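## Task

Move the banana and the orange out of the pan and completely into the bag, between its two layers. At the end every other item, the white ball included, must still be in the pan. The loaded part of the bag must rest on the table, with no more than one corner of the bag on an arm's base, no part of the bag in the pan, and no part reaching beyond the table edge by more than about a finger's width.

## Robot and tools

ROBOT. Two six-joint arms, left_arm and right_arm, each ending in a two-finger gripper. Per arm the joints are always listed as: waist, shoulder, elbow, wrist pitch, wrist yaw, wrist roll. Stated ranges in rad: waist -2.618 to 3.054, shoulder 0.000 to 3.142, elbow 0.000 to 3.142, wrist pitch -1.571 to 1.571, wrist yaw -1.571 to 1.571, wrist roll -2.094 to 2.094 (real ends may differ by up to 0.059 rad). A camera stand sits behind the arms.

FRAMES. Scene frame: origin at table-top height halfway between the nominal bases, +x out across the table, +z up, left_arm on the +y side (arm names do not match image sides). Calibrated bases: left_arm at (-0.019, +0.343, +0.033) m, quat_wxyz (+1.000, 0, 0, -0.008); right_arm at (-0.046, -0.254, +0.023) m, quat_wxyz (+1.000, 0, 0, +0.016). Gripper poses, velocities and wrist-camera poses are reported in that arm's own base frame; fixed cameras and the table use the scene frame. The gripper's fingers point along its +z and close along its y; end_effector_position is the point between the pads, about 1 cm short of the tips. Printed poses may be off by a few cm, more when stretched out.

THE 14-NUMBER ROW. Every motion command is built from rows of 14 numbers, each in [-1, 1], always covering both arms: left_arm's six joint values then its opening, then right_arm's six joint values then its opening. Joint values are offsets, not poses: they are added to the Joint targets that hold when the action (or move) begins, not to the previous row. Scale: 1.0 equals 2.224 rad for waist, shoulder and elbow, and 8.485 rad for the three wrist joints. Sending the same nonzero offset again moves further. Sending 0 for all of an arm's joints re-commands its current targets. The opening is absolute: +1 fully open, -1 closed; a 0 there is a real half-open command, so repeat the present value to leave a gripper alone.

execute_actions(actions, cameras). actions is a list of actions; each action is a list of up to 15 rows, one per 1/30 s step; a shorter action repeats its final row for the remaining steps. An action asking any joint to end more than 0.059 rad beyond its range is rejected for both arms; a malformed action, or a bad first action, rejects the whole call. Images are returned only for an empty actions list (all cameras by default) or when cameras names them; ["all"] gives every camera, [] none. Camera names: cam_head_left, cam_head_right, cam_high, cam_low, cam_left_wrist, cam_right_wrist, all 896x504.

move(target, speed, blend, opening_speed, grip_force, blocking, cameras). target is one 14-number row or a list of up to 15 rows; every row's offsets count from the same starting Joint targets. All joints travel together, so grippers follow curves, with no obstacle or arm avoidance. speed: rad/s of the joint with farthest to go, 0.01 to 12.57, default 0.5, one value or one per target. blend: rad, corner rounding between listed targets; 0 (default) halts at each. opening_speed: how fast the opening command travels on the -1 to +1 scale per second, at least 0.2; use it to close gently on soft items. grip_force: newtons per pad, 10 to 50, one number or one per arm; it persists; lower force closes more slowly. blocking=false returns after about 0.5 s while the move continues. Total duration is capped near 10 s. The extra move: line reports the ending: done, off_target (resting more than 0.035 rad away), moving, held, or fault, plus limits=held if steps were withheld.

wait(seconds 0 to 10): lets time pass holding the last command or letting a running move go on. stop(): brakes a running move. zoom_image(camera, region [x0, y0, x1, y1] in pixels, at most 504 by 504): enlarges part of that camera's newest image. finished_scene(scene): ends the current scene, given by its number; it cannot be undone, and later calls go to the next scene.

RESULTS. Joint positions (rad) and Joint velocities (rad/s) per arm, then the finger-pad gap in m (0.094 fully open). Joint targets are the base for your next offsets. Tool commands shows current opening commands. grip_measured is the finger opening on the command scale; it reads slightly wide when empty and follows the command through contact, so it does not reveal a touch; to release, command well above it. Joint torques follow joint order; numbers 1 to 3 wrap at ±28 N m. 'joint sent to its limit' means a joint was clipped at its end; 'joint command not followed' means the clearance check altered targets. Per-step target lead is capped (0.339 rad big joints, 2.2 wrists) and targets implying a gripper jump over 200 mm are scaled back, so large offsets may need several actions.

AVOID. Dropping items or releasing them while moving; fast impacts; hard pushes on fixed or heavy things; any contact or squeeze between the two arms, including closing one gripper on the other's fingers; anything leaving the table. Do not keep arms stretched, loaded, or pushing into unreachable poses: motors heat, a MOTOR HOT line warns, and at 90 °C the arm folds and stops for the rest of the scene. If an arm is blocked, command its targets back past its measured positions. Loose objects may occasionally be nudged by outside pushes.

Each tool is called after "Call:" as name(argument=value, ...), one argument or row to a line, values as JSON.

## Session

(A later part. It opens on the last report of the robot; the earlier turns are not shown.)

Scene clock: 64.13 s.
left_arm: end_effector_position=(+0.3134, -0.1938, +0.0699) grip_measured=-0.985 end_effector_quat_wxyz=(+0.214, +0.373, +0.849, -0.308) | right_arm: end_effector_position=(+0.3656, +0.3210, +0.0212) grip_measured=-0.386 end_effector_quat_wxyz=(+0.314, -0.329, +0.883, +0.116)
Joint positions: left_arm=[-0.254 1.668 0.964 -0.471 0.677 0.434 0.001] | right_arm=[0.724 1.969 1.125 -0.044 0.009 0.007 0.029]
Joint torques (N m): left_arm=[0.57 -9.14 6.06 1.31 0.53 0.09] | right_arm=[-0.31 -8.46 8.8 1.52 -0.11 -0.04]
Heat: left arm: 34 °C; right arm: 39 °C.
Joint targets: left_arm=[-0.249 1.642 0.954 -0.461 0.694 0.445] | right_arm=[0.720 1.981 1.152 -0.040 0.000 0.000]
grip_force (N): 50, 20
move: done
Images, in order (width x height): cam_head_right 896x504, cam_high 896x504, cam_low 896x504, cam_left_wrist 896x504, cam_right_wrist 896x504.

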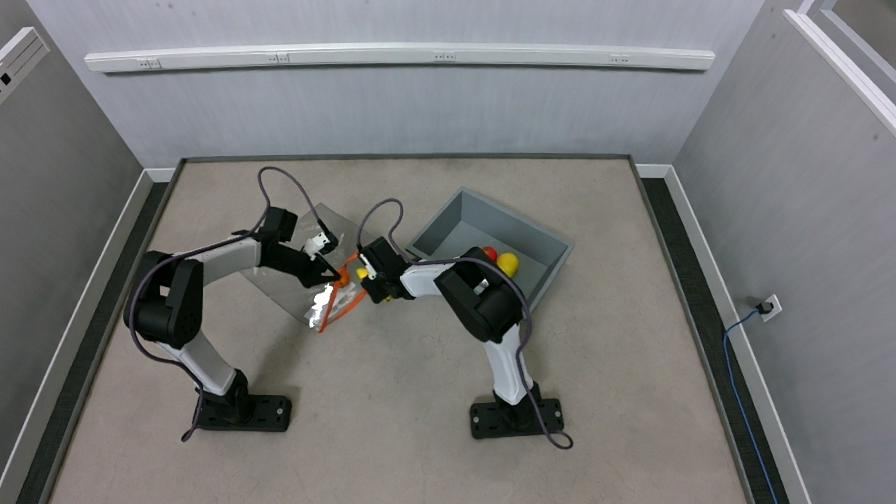

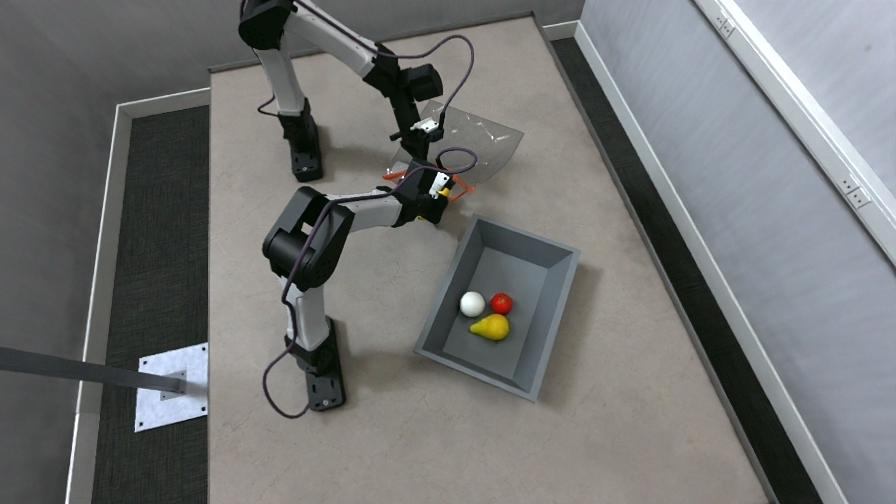

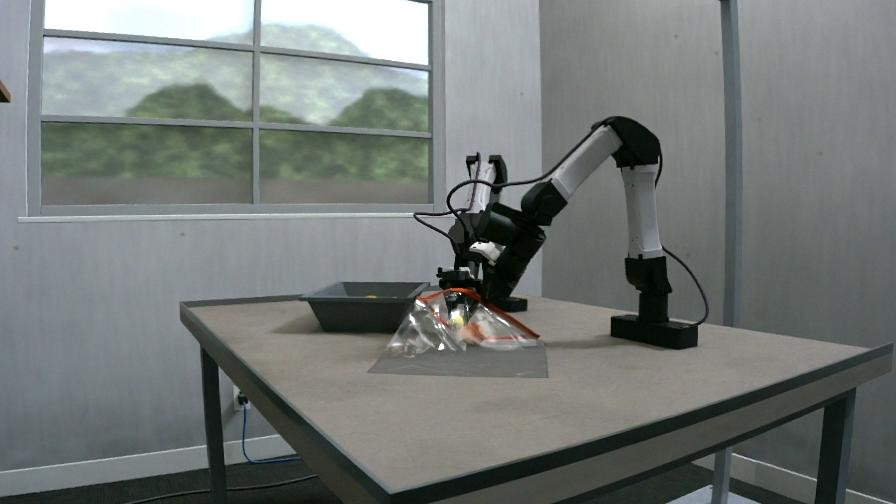

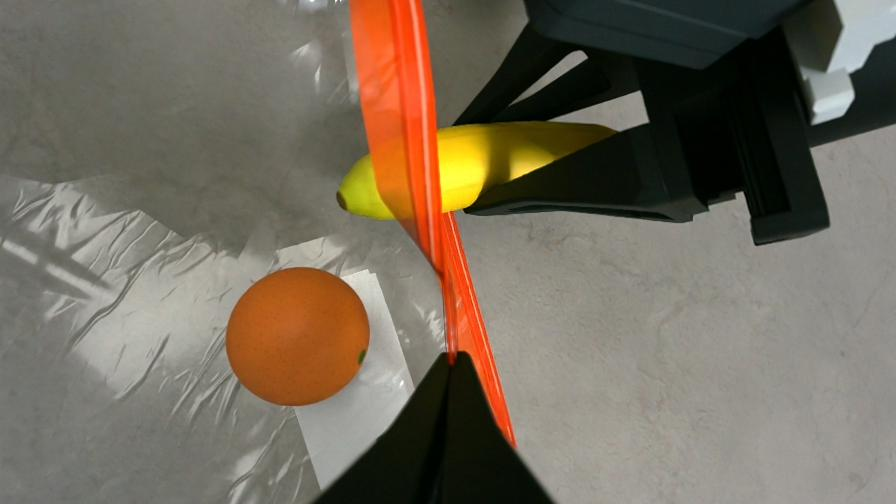

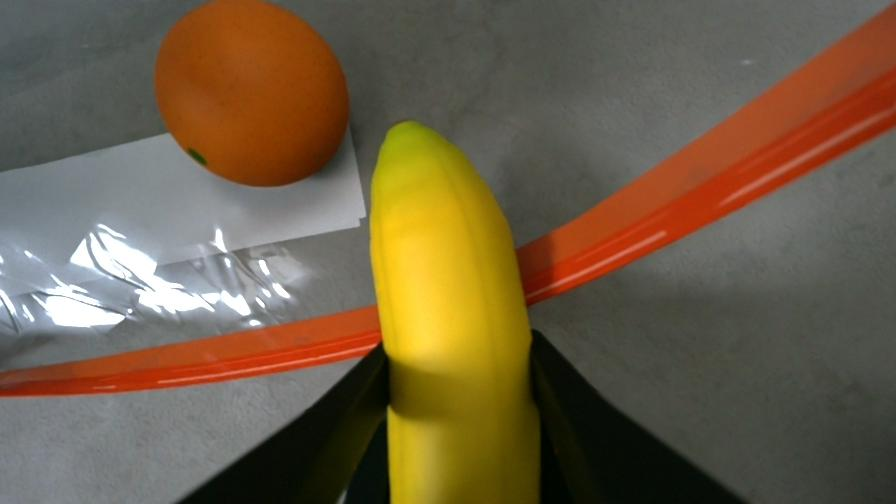

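Call:
move(
  target=[
    [0,0,0,0,0,0,-1, 0,0.054,0.0437,0.0026,0,0,-0.45],
    [0,0,0,0,0,0,-1, 0,0.054,0.0437,0.0026,0,0,-0.02],
    [0,0,0,0,0,0,-1, 0,0.0267,-0.1235,0.0699,0,0,-0.02],
    [0,0,0,0,0,0,-1, 0,0.1031,-0.2205,0.146,0,0,-0.02],
  ],
  speed=[0.25,0.25,0.45,0.45],
  blend=[0,0,0.05,0],
  opening_speed=0.5,
  cameras=["cam_head_right","cam_high","cam_low","cam_left_wrist","cam_right_wrist"],
)

Scene clock: 71.57 s.
left_arm: end_effector_position=(+0.3134, -0.1938, +0.0699) grip_measured=-0.985 end_effector_quat_wxyz=(+0.214, +0.373, +0.849, -0.308) | right_arm: end_effector_position=(+0.3578, +0.3144, -0.0024) grip_measured=-0.021 end_effector_quat_wxyz=(+0.534, -0.288, +0.770, +0.200)
Joint positions: left_arm=[-0.254 1.668 0.964 -0.471 0.677 0.434 0.001] | right_arm=[0.724 2.199 0.665 1.176 0.008 0.003 0.046]
Joint torques (N m): left_arm=[0.58 -9.05 6.04 1.3 0.53 0.08] | right_arm=[-0.31 -7.62 3.18 2.16 -0.1 0]
Heat: left arm: 34 °C; right arm: 39 °C.
Joint targets: left_arm=[-0.249 1.642 0.954 -0.461 0.694 0.445] | right_arm=[0.720 2.211 0.661 1.198 0.000 0.000]
grip_force (N): 50, 20
move: done
Images, in order (width x height): cam_head_right 896x504, cam_high 896x504, cam_low 896x504, cam_left_wrist 896x504, cam_right_wrist 896x504.

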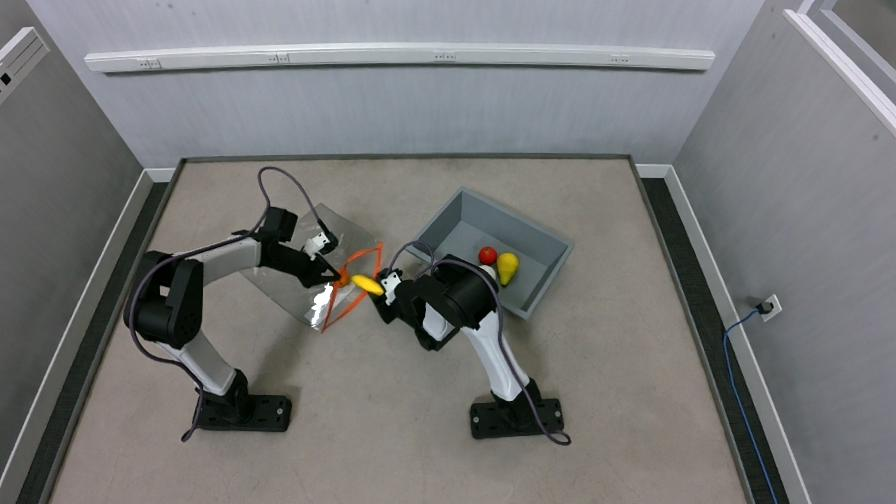

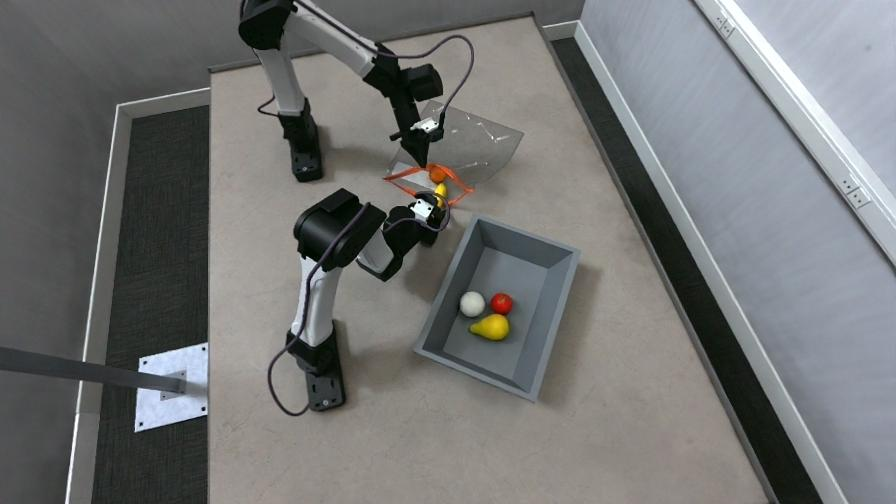

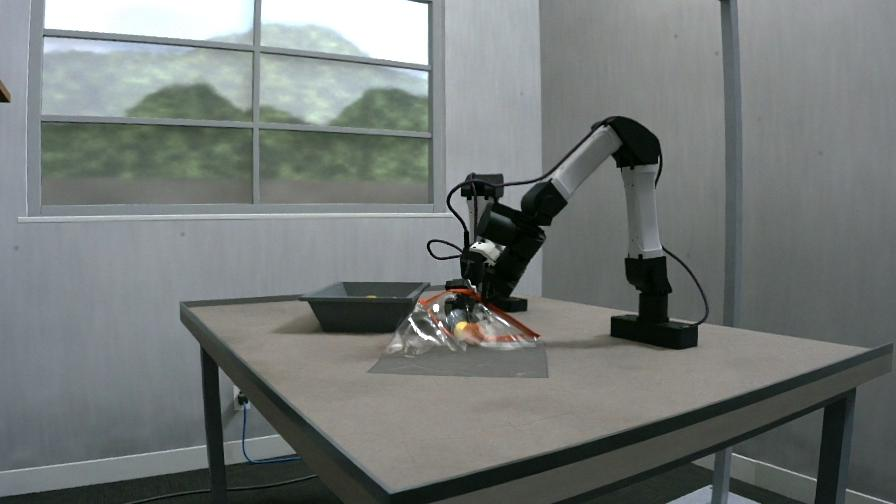

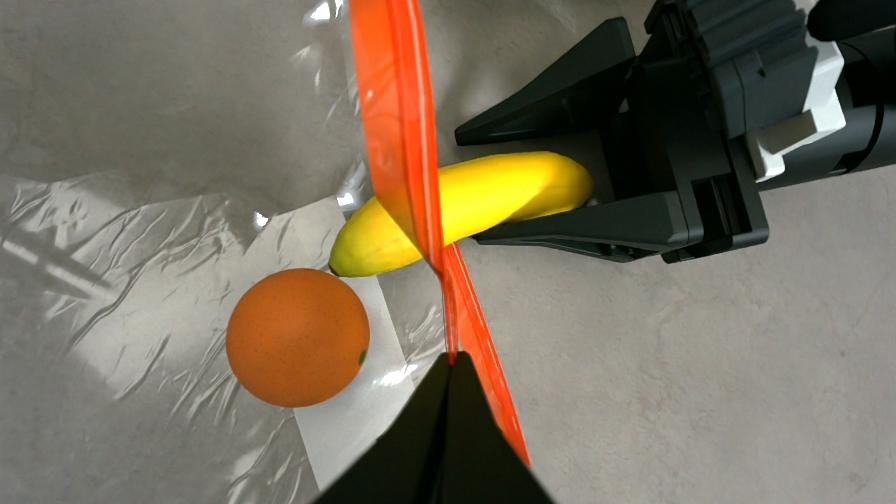

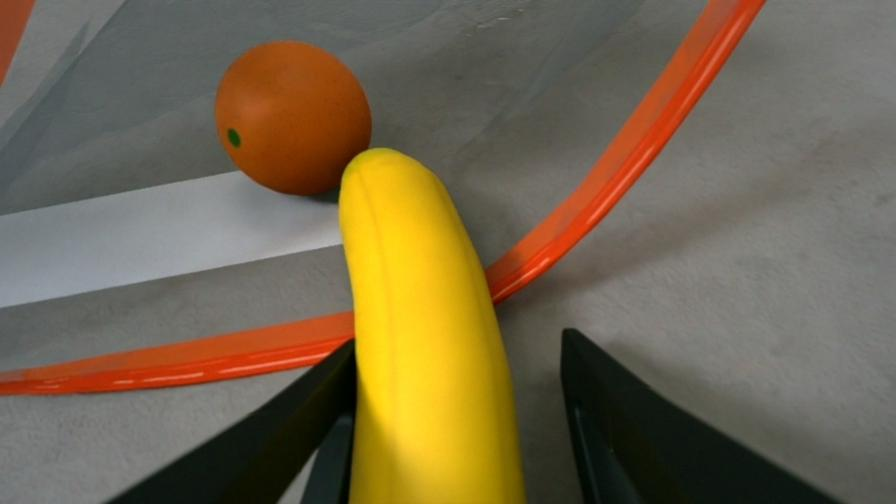

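Call:
move(
  target=[
    [0,0,0,0,0,0,-1, 0.0054,0,0,0,0,0,-0.02],
    [0,0,0,0,0,0,-1, 0.0054,0,0,0,0,0,-0.45],
    [0,0,0,0,0,0,-1, 0.0054,-0.048,-0.0036,-0.0114,0,0,-0.45],
    [0,0,0,0,0,0,-1, 0.0054,0.0457,0.2007,-0.0404,0,0,-0.45],
    [0,0,0,0,0,0,-1, 0.0054,0.0754,0.2081,-0.0346,0,0,-0.45],
  ],
  speed=[0.3,0.3,0.25,0.35,0.25],
  blend=[0,0,0.03,0.03,0],
  opening_speed=0.6,
  cameras=["cam_head_right","cam_high","cam_low","cam_left_wrist","cam_right_wrist"],
)

Scene clock: 78.83 s.
left_arm: end_effector_position=(+0.3136, -0.1939, +0.0700) grip_measured=-0.985 end_effector_quat_wxyz=(+0.215, +0.373, +0.849, -0.307) | right_arm: end_effector_position=(+0.4303, +0.3787, -0.0002) grip_measured=-0.388 end_effector_quat_wxyz=(+0.535, -0.287, +0.768, +0.200)
Joint positions: left_arm=[-0.254 1.668 0.964 -0.469 0.677 0.434 0.001] | right_arm=[0.724 2.358 1.105 0.9 0.007 0.003 0.029]
Joint torques (N m): left_arm=[0.57 -9.07 6.09 1.29 0.53 0.09] | right_arm=[0.85 -9.42 6.79 1.93 -0.1 0.01]
Heat: left arm: 35 °C; right arm: 39 °C.
Joint targets: left_arm=[-0.249 1.642 0.954 -0.461 0.694 0.445] | right_arm=[0.732 2.379 1.124 0.905 0.000 0.000]
grip_force (N): 50, 20
move: done
Images, in order (width x height): cam_head_right 896x504, cam_high 896x504, cam_low 896x504, cam_left_wrist 896x504, cam_right_wrist 896x504.

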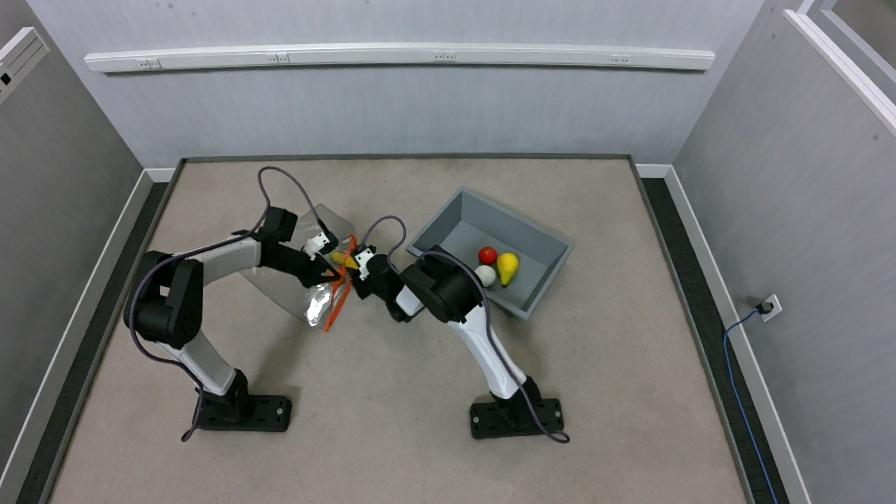

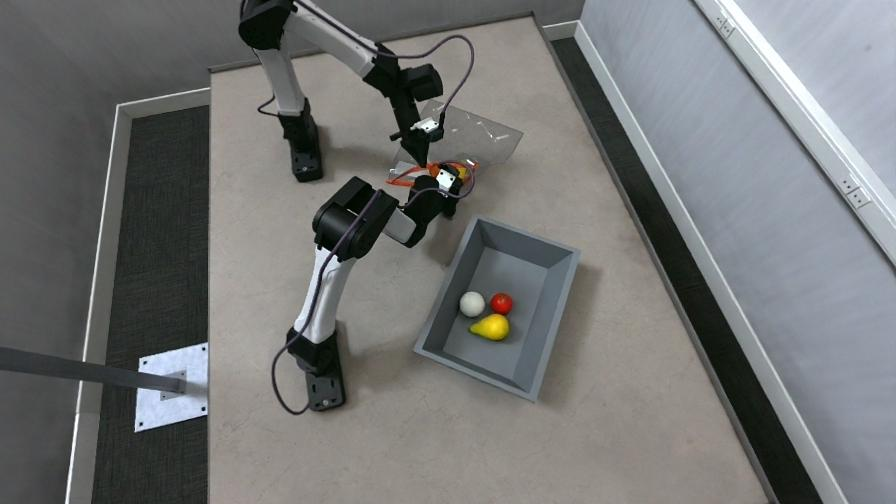

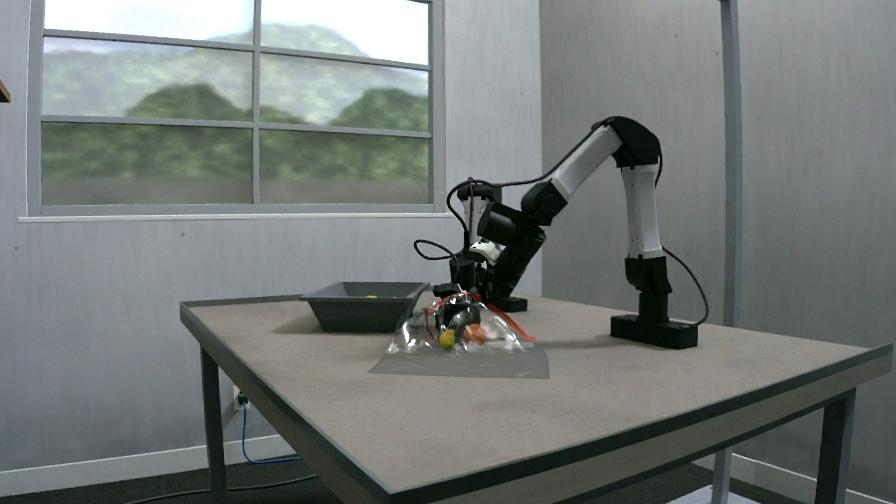

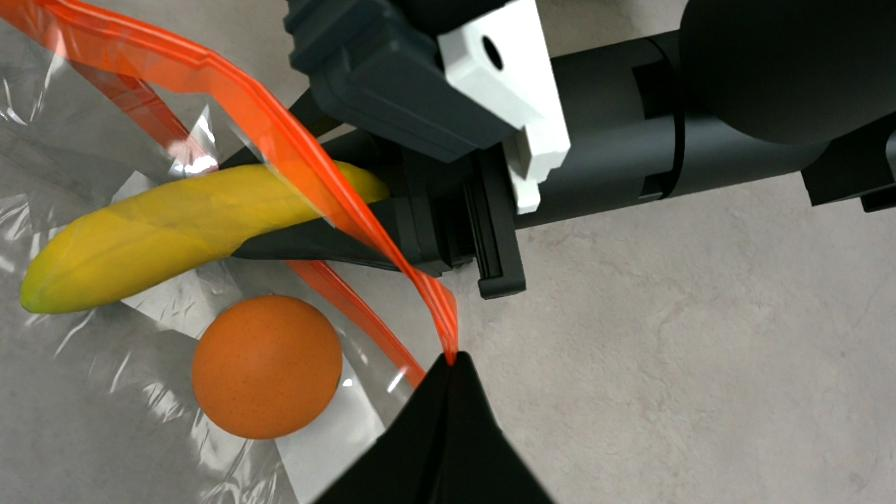

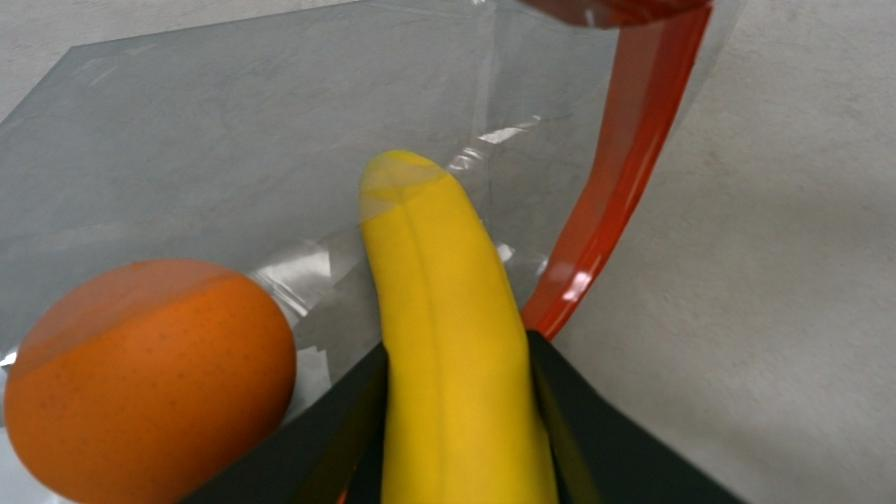

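Call:
zoom_image(
  camera="cam_left_wrist",
  region=[60, 40, 460, 400],
)

Call:
zoom_image(
  camera="cam_right_wrist",
  region=[280, 150, 720, 504],
)

Call:
zoom_image(
  camera="cam_low",
  region=[370, 250, 570, 385],
)

Call:
zoom_image(
  camera="cam_head_right",
  region=[270, 190, 430, 350],
)

Scaled by 1.260 from the camera's 896x504 image, which has a finer 1280x720 frame.

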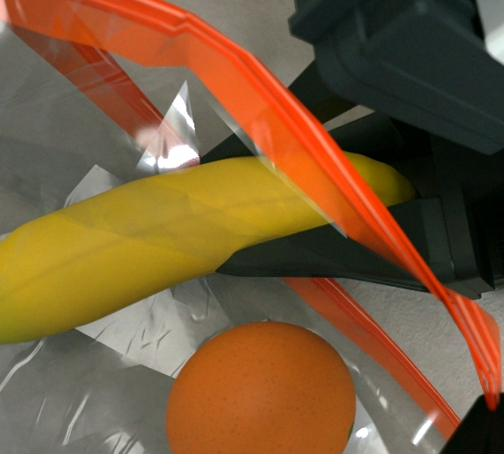

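Scaled by 1.145 from the camera's 896x504 image, which has a finer 1280x720 frame.

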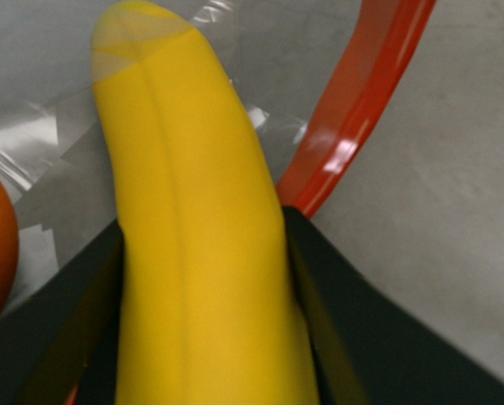

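Scaled by 2.520 from the camera's 896x504 image, which has a finer 1280x720 frame.

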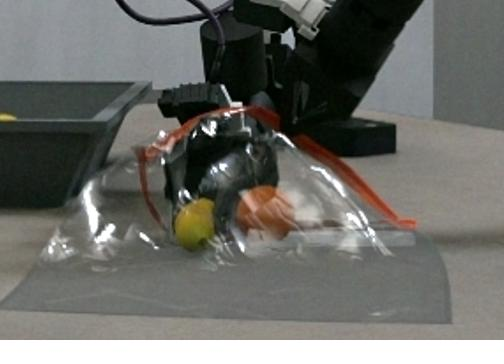

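Scaled by 3.150 from the camera's 896x504 image, which has a finer 1280x720 frame.

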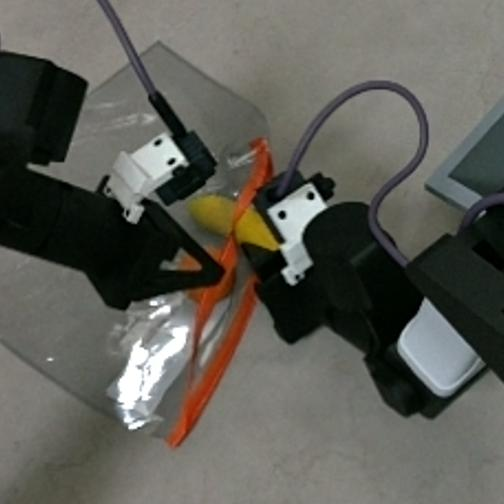

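Call:
move(
  target=[
    [0,0,0,0,0,0,-1, 0,-0.0298,-0.0075,-0.0059,0,0,-0.45],
    [0,0,0,0,0,0,-1, 0,-0.1264,-0.1651,0.0101,0,0,-0.45],
  ],
  speed=[0.25,0.35],
  blend=[0.03,0],
  cameras=["cam_head_right","cam_low","cam_left_wrist","cam_right_wrist"],
)

Call:
zoom_image(
  camera="cam_low",
  region=[370, 250, 570, 385],
)

Call:
zoom_image(
  camera="cam_head_right",
  region=[270, 190, 430, 350],
)

Scene clock: 83.63 s.
left_arm: end_effector_position=(+0.3136, -0.1939, +0.0701) grip_measured=-0.985 end_effector_quat_wxyz=(+0.215, +0.373, +0.849, -0.308) | right_arm: end_effector_position=(+0.3714, +0.3265, +0.0057) grip_measured=-0.388 end_effector_quat_wxyz=(+0.511, -0.294, +0.785, +0.191)
Joint positions: left_arm=[-0.254 1.668 0.964 -0.469 0.677 0.434 0.001] | right_arm=[0.724 2.143 0.76 0.967 0.007 0.003 0.029]
Joint torques (N m): left_arm=[0.58 -9.14 6.05 1.29 0.53 0.09] | right_arm=[0.85 -13.05 4 2.06 -0.09 0]
Heat: left arm: 35 °C; right arm: 40 °C.
Joint targets: left_arm=[-0.249 1.642 0.954 -0.461 0.693 0.445] | right_arm=[0.732 2.097 0.757 0.990 0.000 0.000]
grip_force (N): 50, 20
move: off_target (right_arm); right_arm: the shoulder is farthest, 0.045 rad from its target
Images, in order (width x height): cam_head_right 896x504, cam_low 896x504, cam_left_wrist 896x504, cam_right_wrist 896x504.

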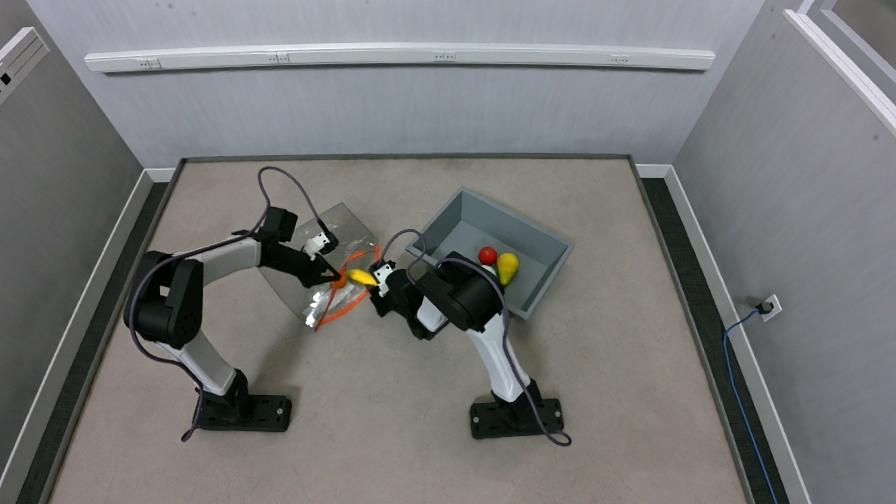

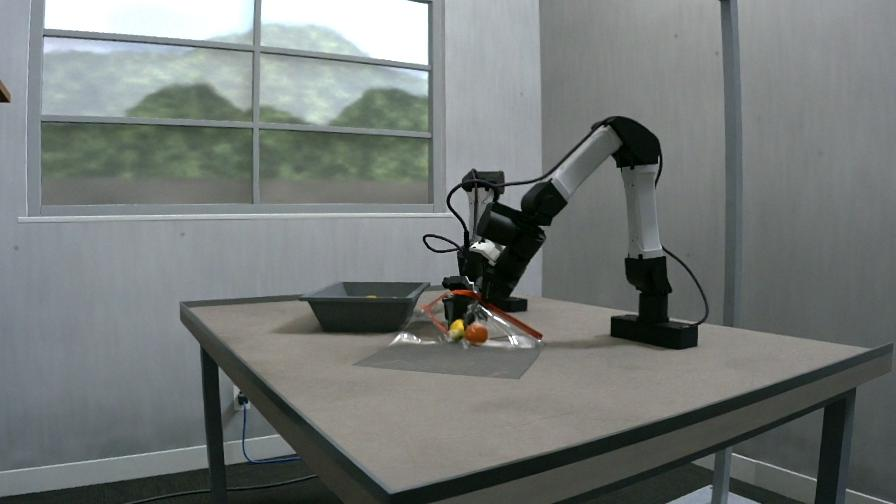

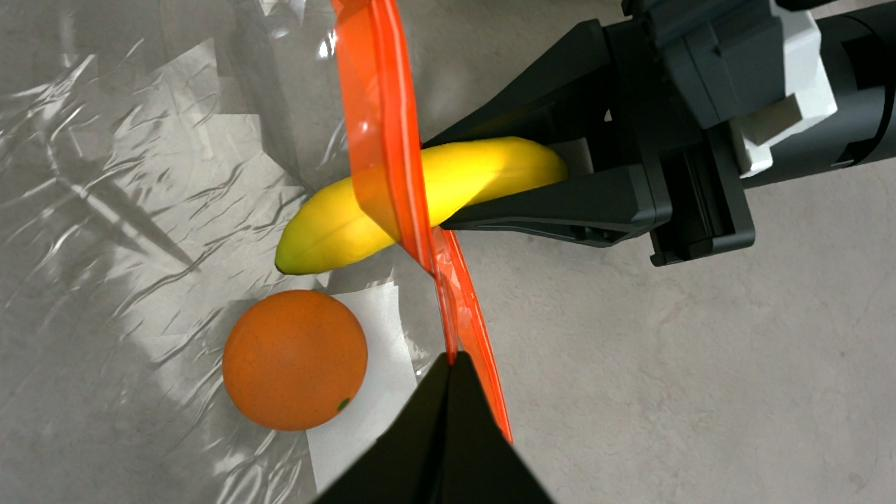

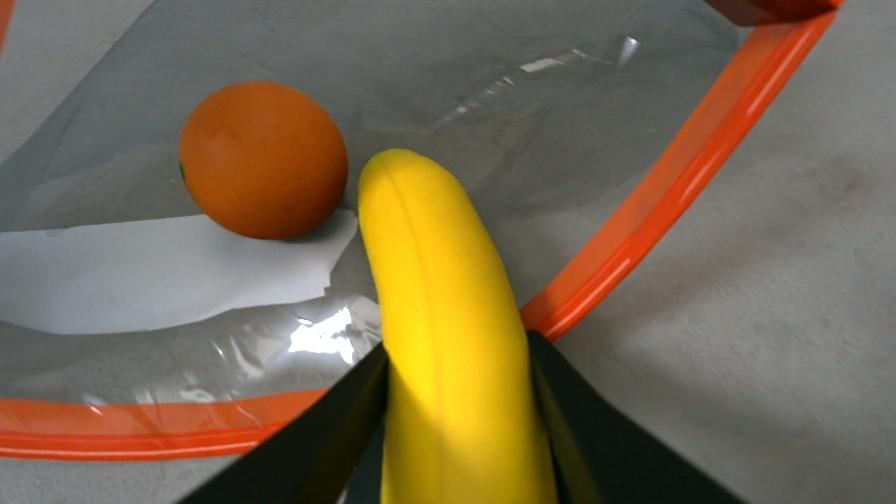

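Scaled by 2.520 from the camera's 896x504 image, which has a finer 1280x720 frame.

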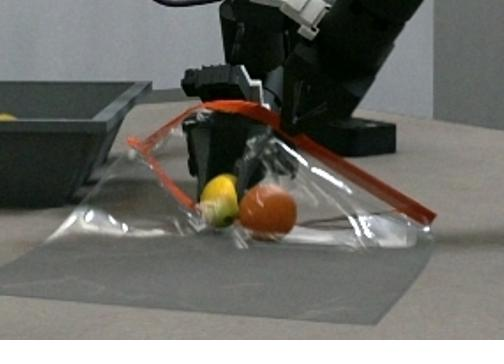

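Scaled by 3.150 from the camera's 896x504 image, which has a finer 1280x720 frame.

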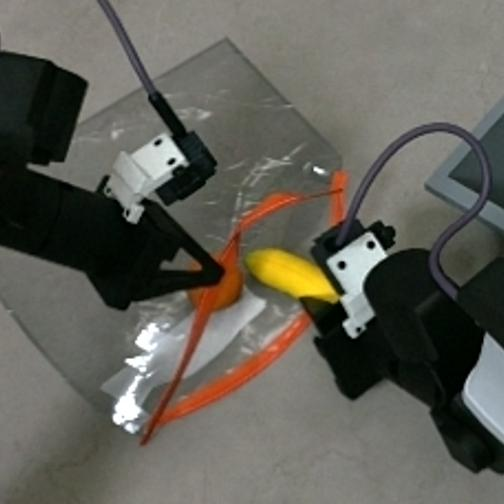

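Call:
move(
  target=[
    [0,0,0,0,0,0,-1, 0,0.0566,-0.0067,0.0166,0,0,-0.45],
    [0,0,0,0,0,0,-1, 0,0.0566,-0.0067,0.0166,0,0,0.05],
  ],
  speed=[0.3,0.3],
  opening_speed=0.6,
  cameras=["cam_head_right","cam_low","cam_left_wrist","cam_right_wrist"],
)

Call:
zoom_image(
  camera="cam_head_right",
  region=[270, 190, 430, 350],
)

Scene clock: 87.83 s.
left_arm: end_effector_position=(+0.3136, -0.1939, +0.0701) grip_measured=-0.985 end_effector_quat_wxyz=(+0.215, +0.373, +0.849, -0.308) | right_arm: end_effector_position=(+0.3722, +0.3273, +0.0017) grip_measured=+0.049 end_effector_quat_wxyz=(+0.535, -0.288, +0.769, +0.200)
Joint positions: left_arm=[-0.254 1.668 0.964 -0.469 0.677 0.434 0.001] | right_arm=[0.724 2.21 0.746 1.109 0.007 0.003 0.049]
Joint torques (N m): left_arm=[0.53 -9.1 6.02 1.3 0.53 0.08] | right_arm=[0.84 -8.03 3.54 2.14 -0.09 0]
Heat: left arm: 35 °C; right arm: 40 °C.
Joint targets: left_arm=[-0.249 1.642 0.954 -0.461 0.693 0.445] | right_arm=[0.732 2.223 0.742 1.131 0.000 0.000]
grip_force (N): 50, 20
move: done
Images, in order (width x height): cam_head_right 896x504, cam_low 896x504, cam_left_wrist 896x504, cam_right_wrist 896x504.

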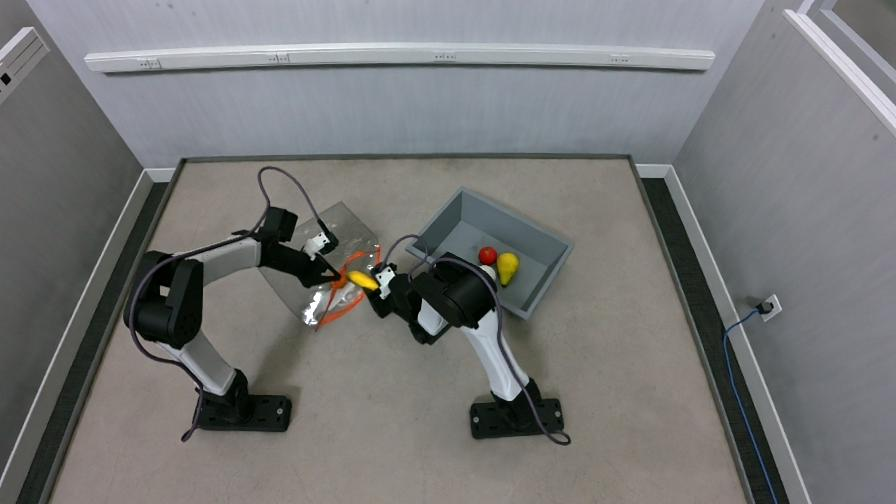

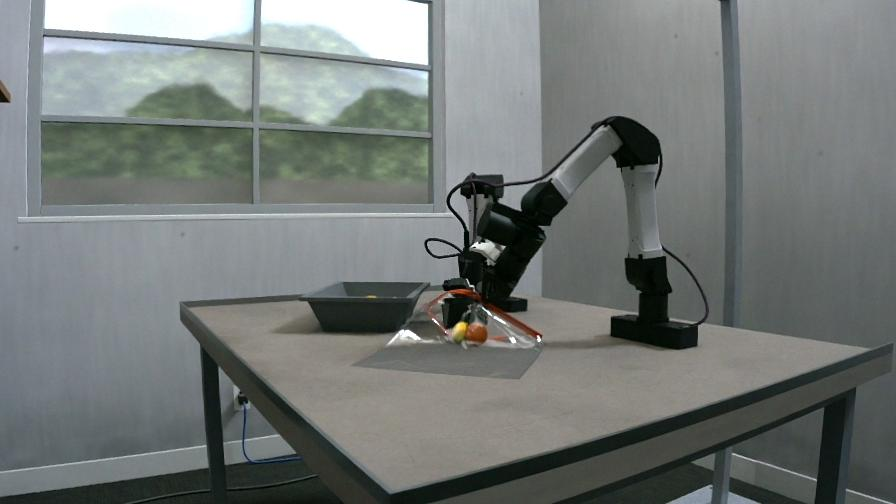

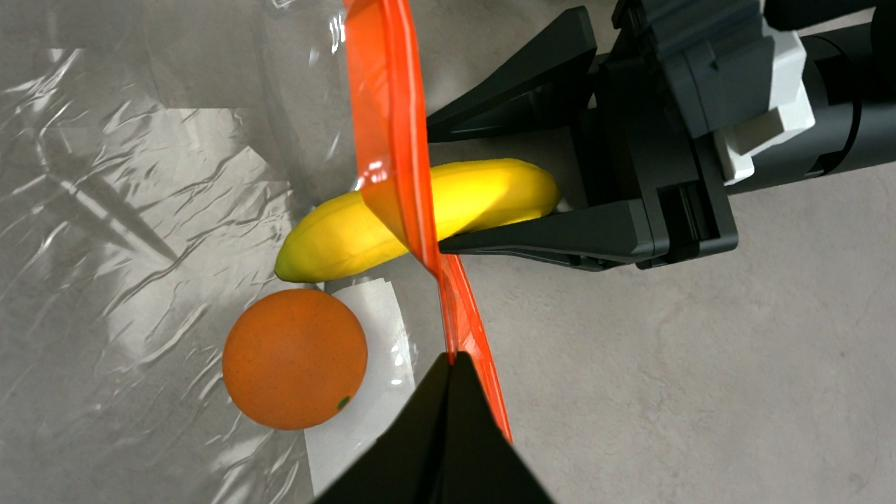

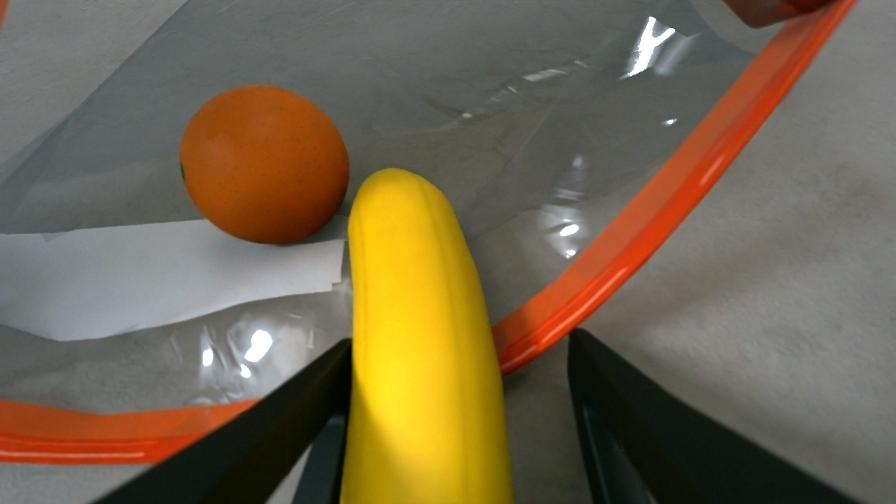

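Scaled by 3.150 from the camera's 896x504 image, which has a finer 1280x720 frame.

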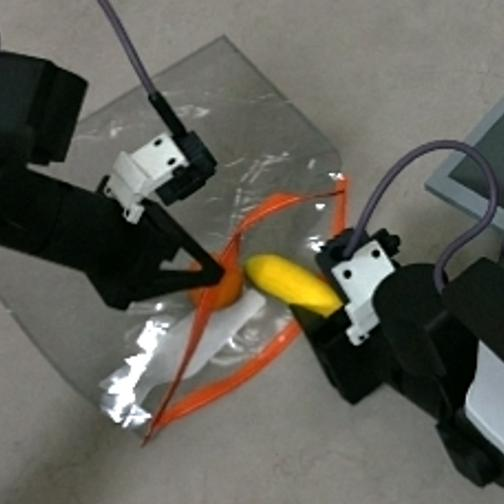

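Call:
move(
  target=[
    [0,0,0,0,0,0,-1, 0.0076,-0.0681,-0.0071,-0.016,0,0,0.05],
    [0,0,0,0,0,0,-1, 0.0076,-0.0363,0.0634,-0.0261,0,0,0.05],
    [0,0,0,0,0,0,-1, 0.0076,0.0304,0.071,-0.0107,0,0,0.05],
  ],
  speed=[0.3,0.35,0.25],
  blend=[0.02,0.02,0],
  cameras=["cam_head_right","cam_low","cam_left_wrist","cam_right_wrist"],
)

Call:
zoom_image(
  camera="cam_head_right",
  region=[270, 190, 430, 350],
)

Scene clock: 91.17 s.
left_arm: end_effector_position=(+0.3136, -0.1939, +0.0701) grip_measured=-0.985 end_effector_quat_wxyz=(+0.215, +0.373, +0.849, -0.308) | right_arm: end_effector_position=(+0.3898, +0.3650, +0.0204) grip_measured=+0.049 end_effector_quat_wxyz=(+0.556, -0.294, +0.744, +0.225)
Joint positions: left_arm=[-0.254 1.668 0.964 -0.469 0.677 0.434 0.001] | right_arm=[0.749 2.257 0.892 1.081 -0.011 0.004 0.049]
Joint torques (N m): left_arm=[0.57 -9.11 6.06 1.3 0.53 0.08] | right_arm=[0.05 -6.97 5.23 1.55 0.08 -0.01]
Heat: left arm: 35 °C; right arm: 40 °C.
Joint targets: left_arm=[-0.249 1.642 0.954 -0.461 0.693 0.445] | right_arm=[0.749 2.291 0.900 1.040 0.000 0.000]
grip_force (N): 50, 20
move: off_target (right_arm); right_arm: the wrist pitch is farthest, 0.041 rad from its target
Images, in order (width x height): cam_head_right 896x504, cam_low 896x504, cam_left_wrist 896x504, cam_right_wrist 896x504.

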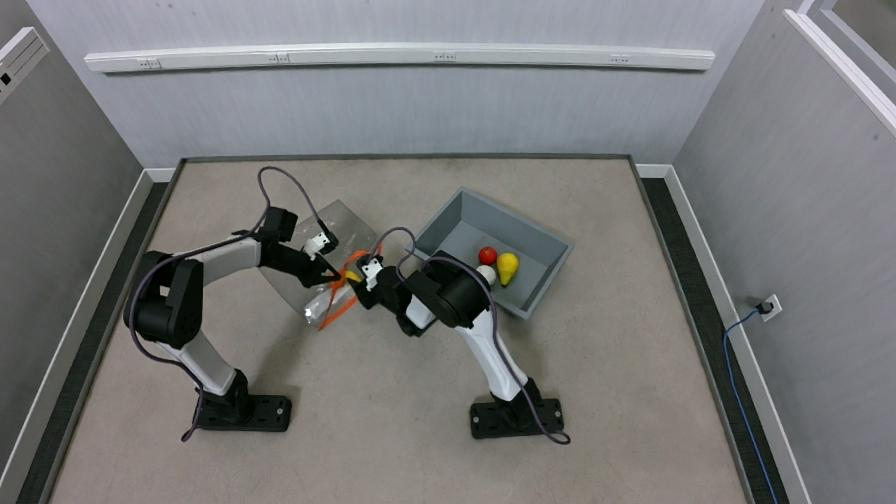

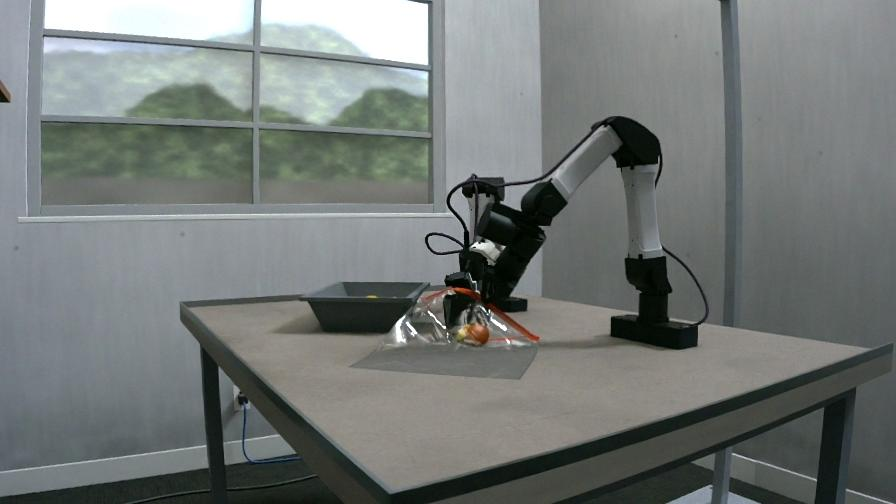

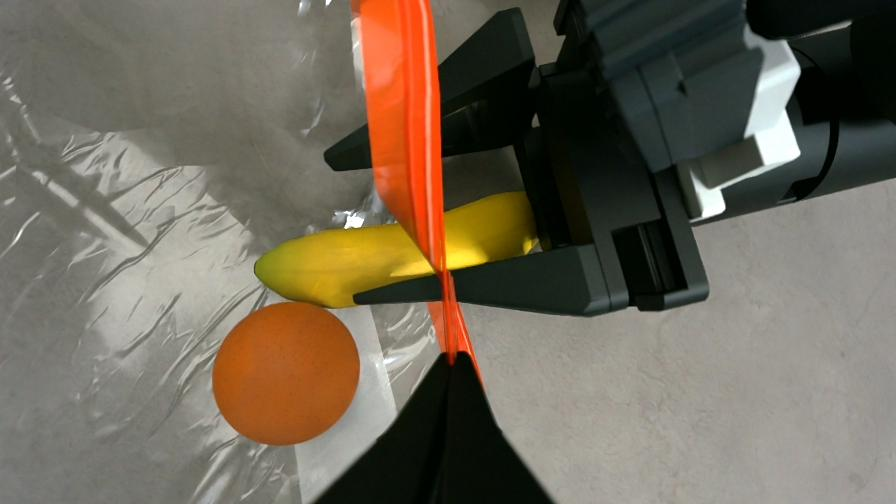

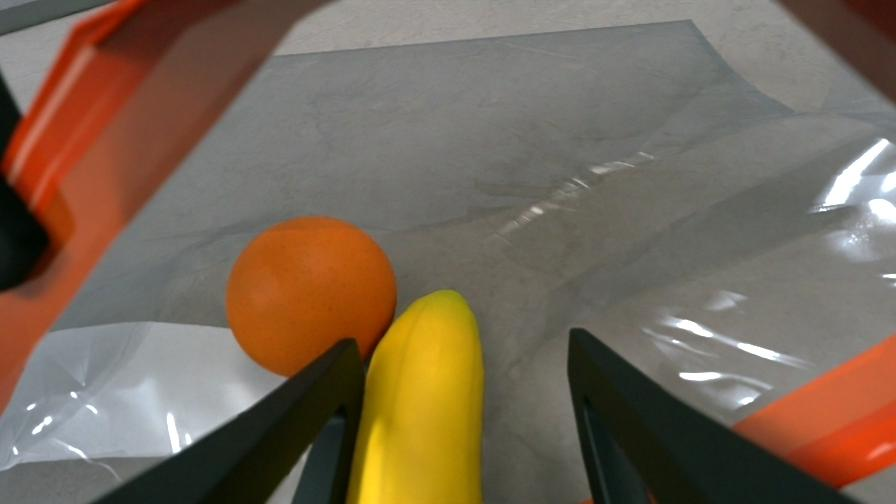

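Scaled by 3.150 from the camera's 896x504 image, which has a finer 1280x720 frame.

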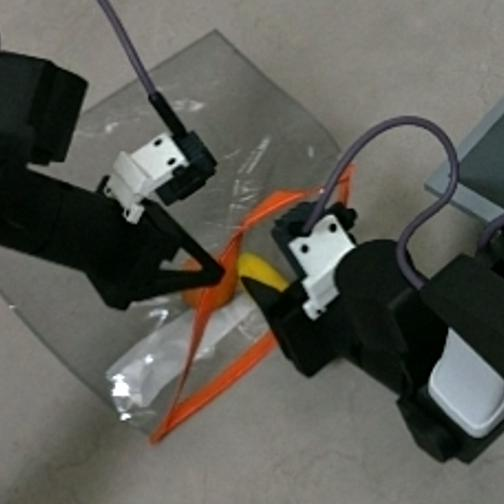

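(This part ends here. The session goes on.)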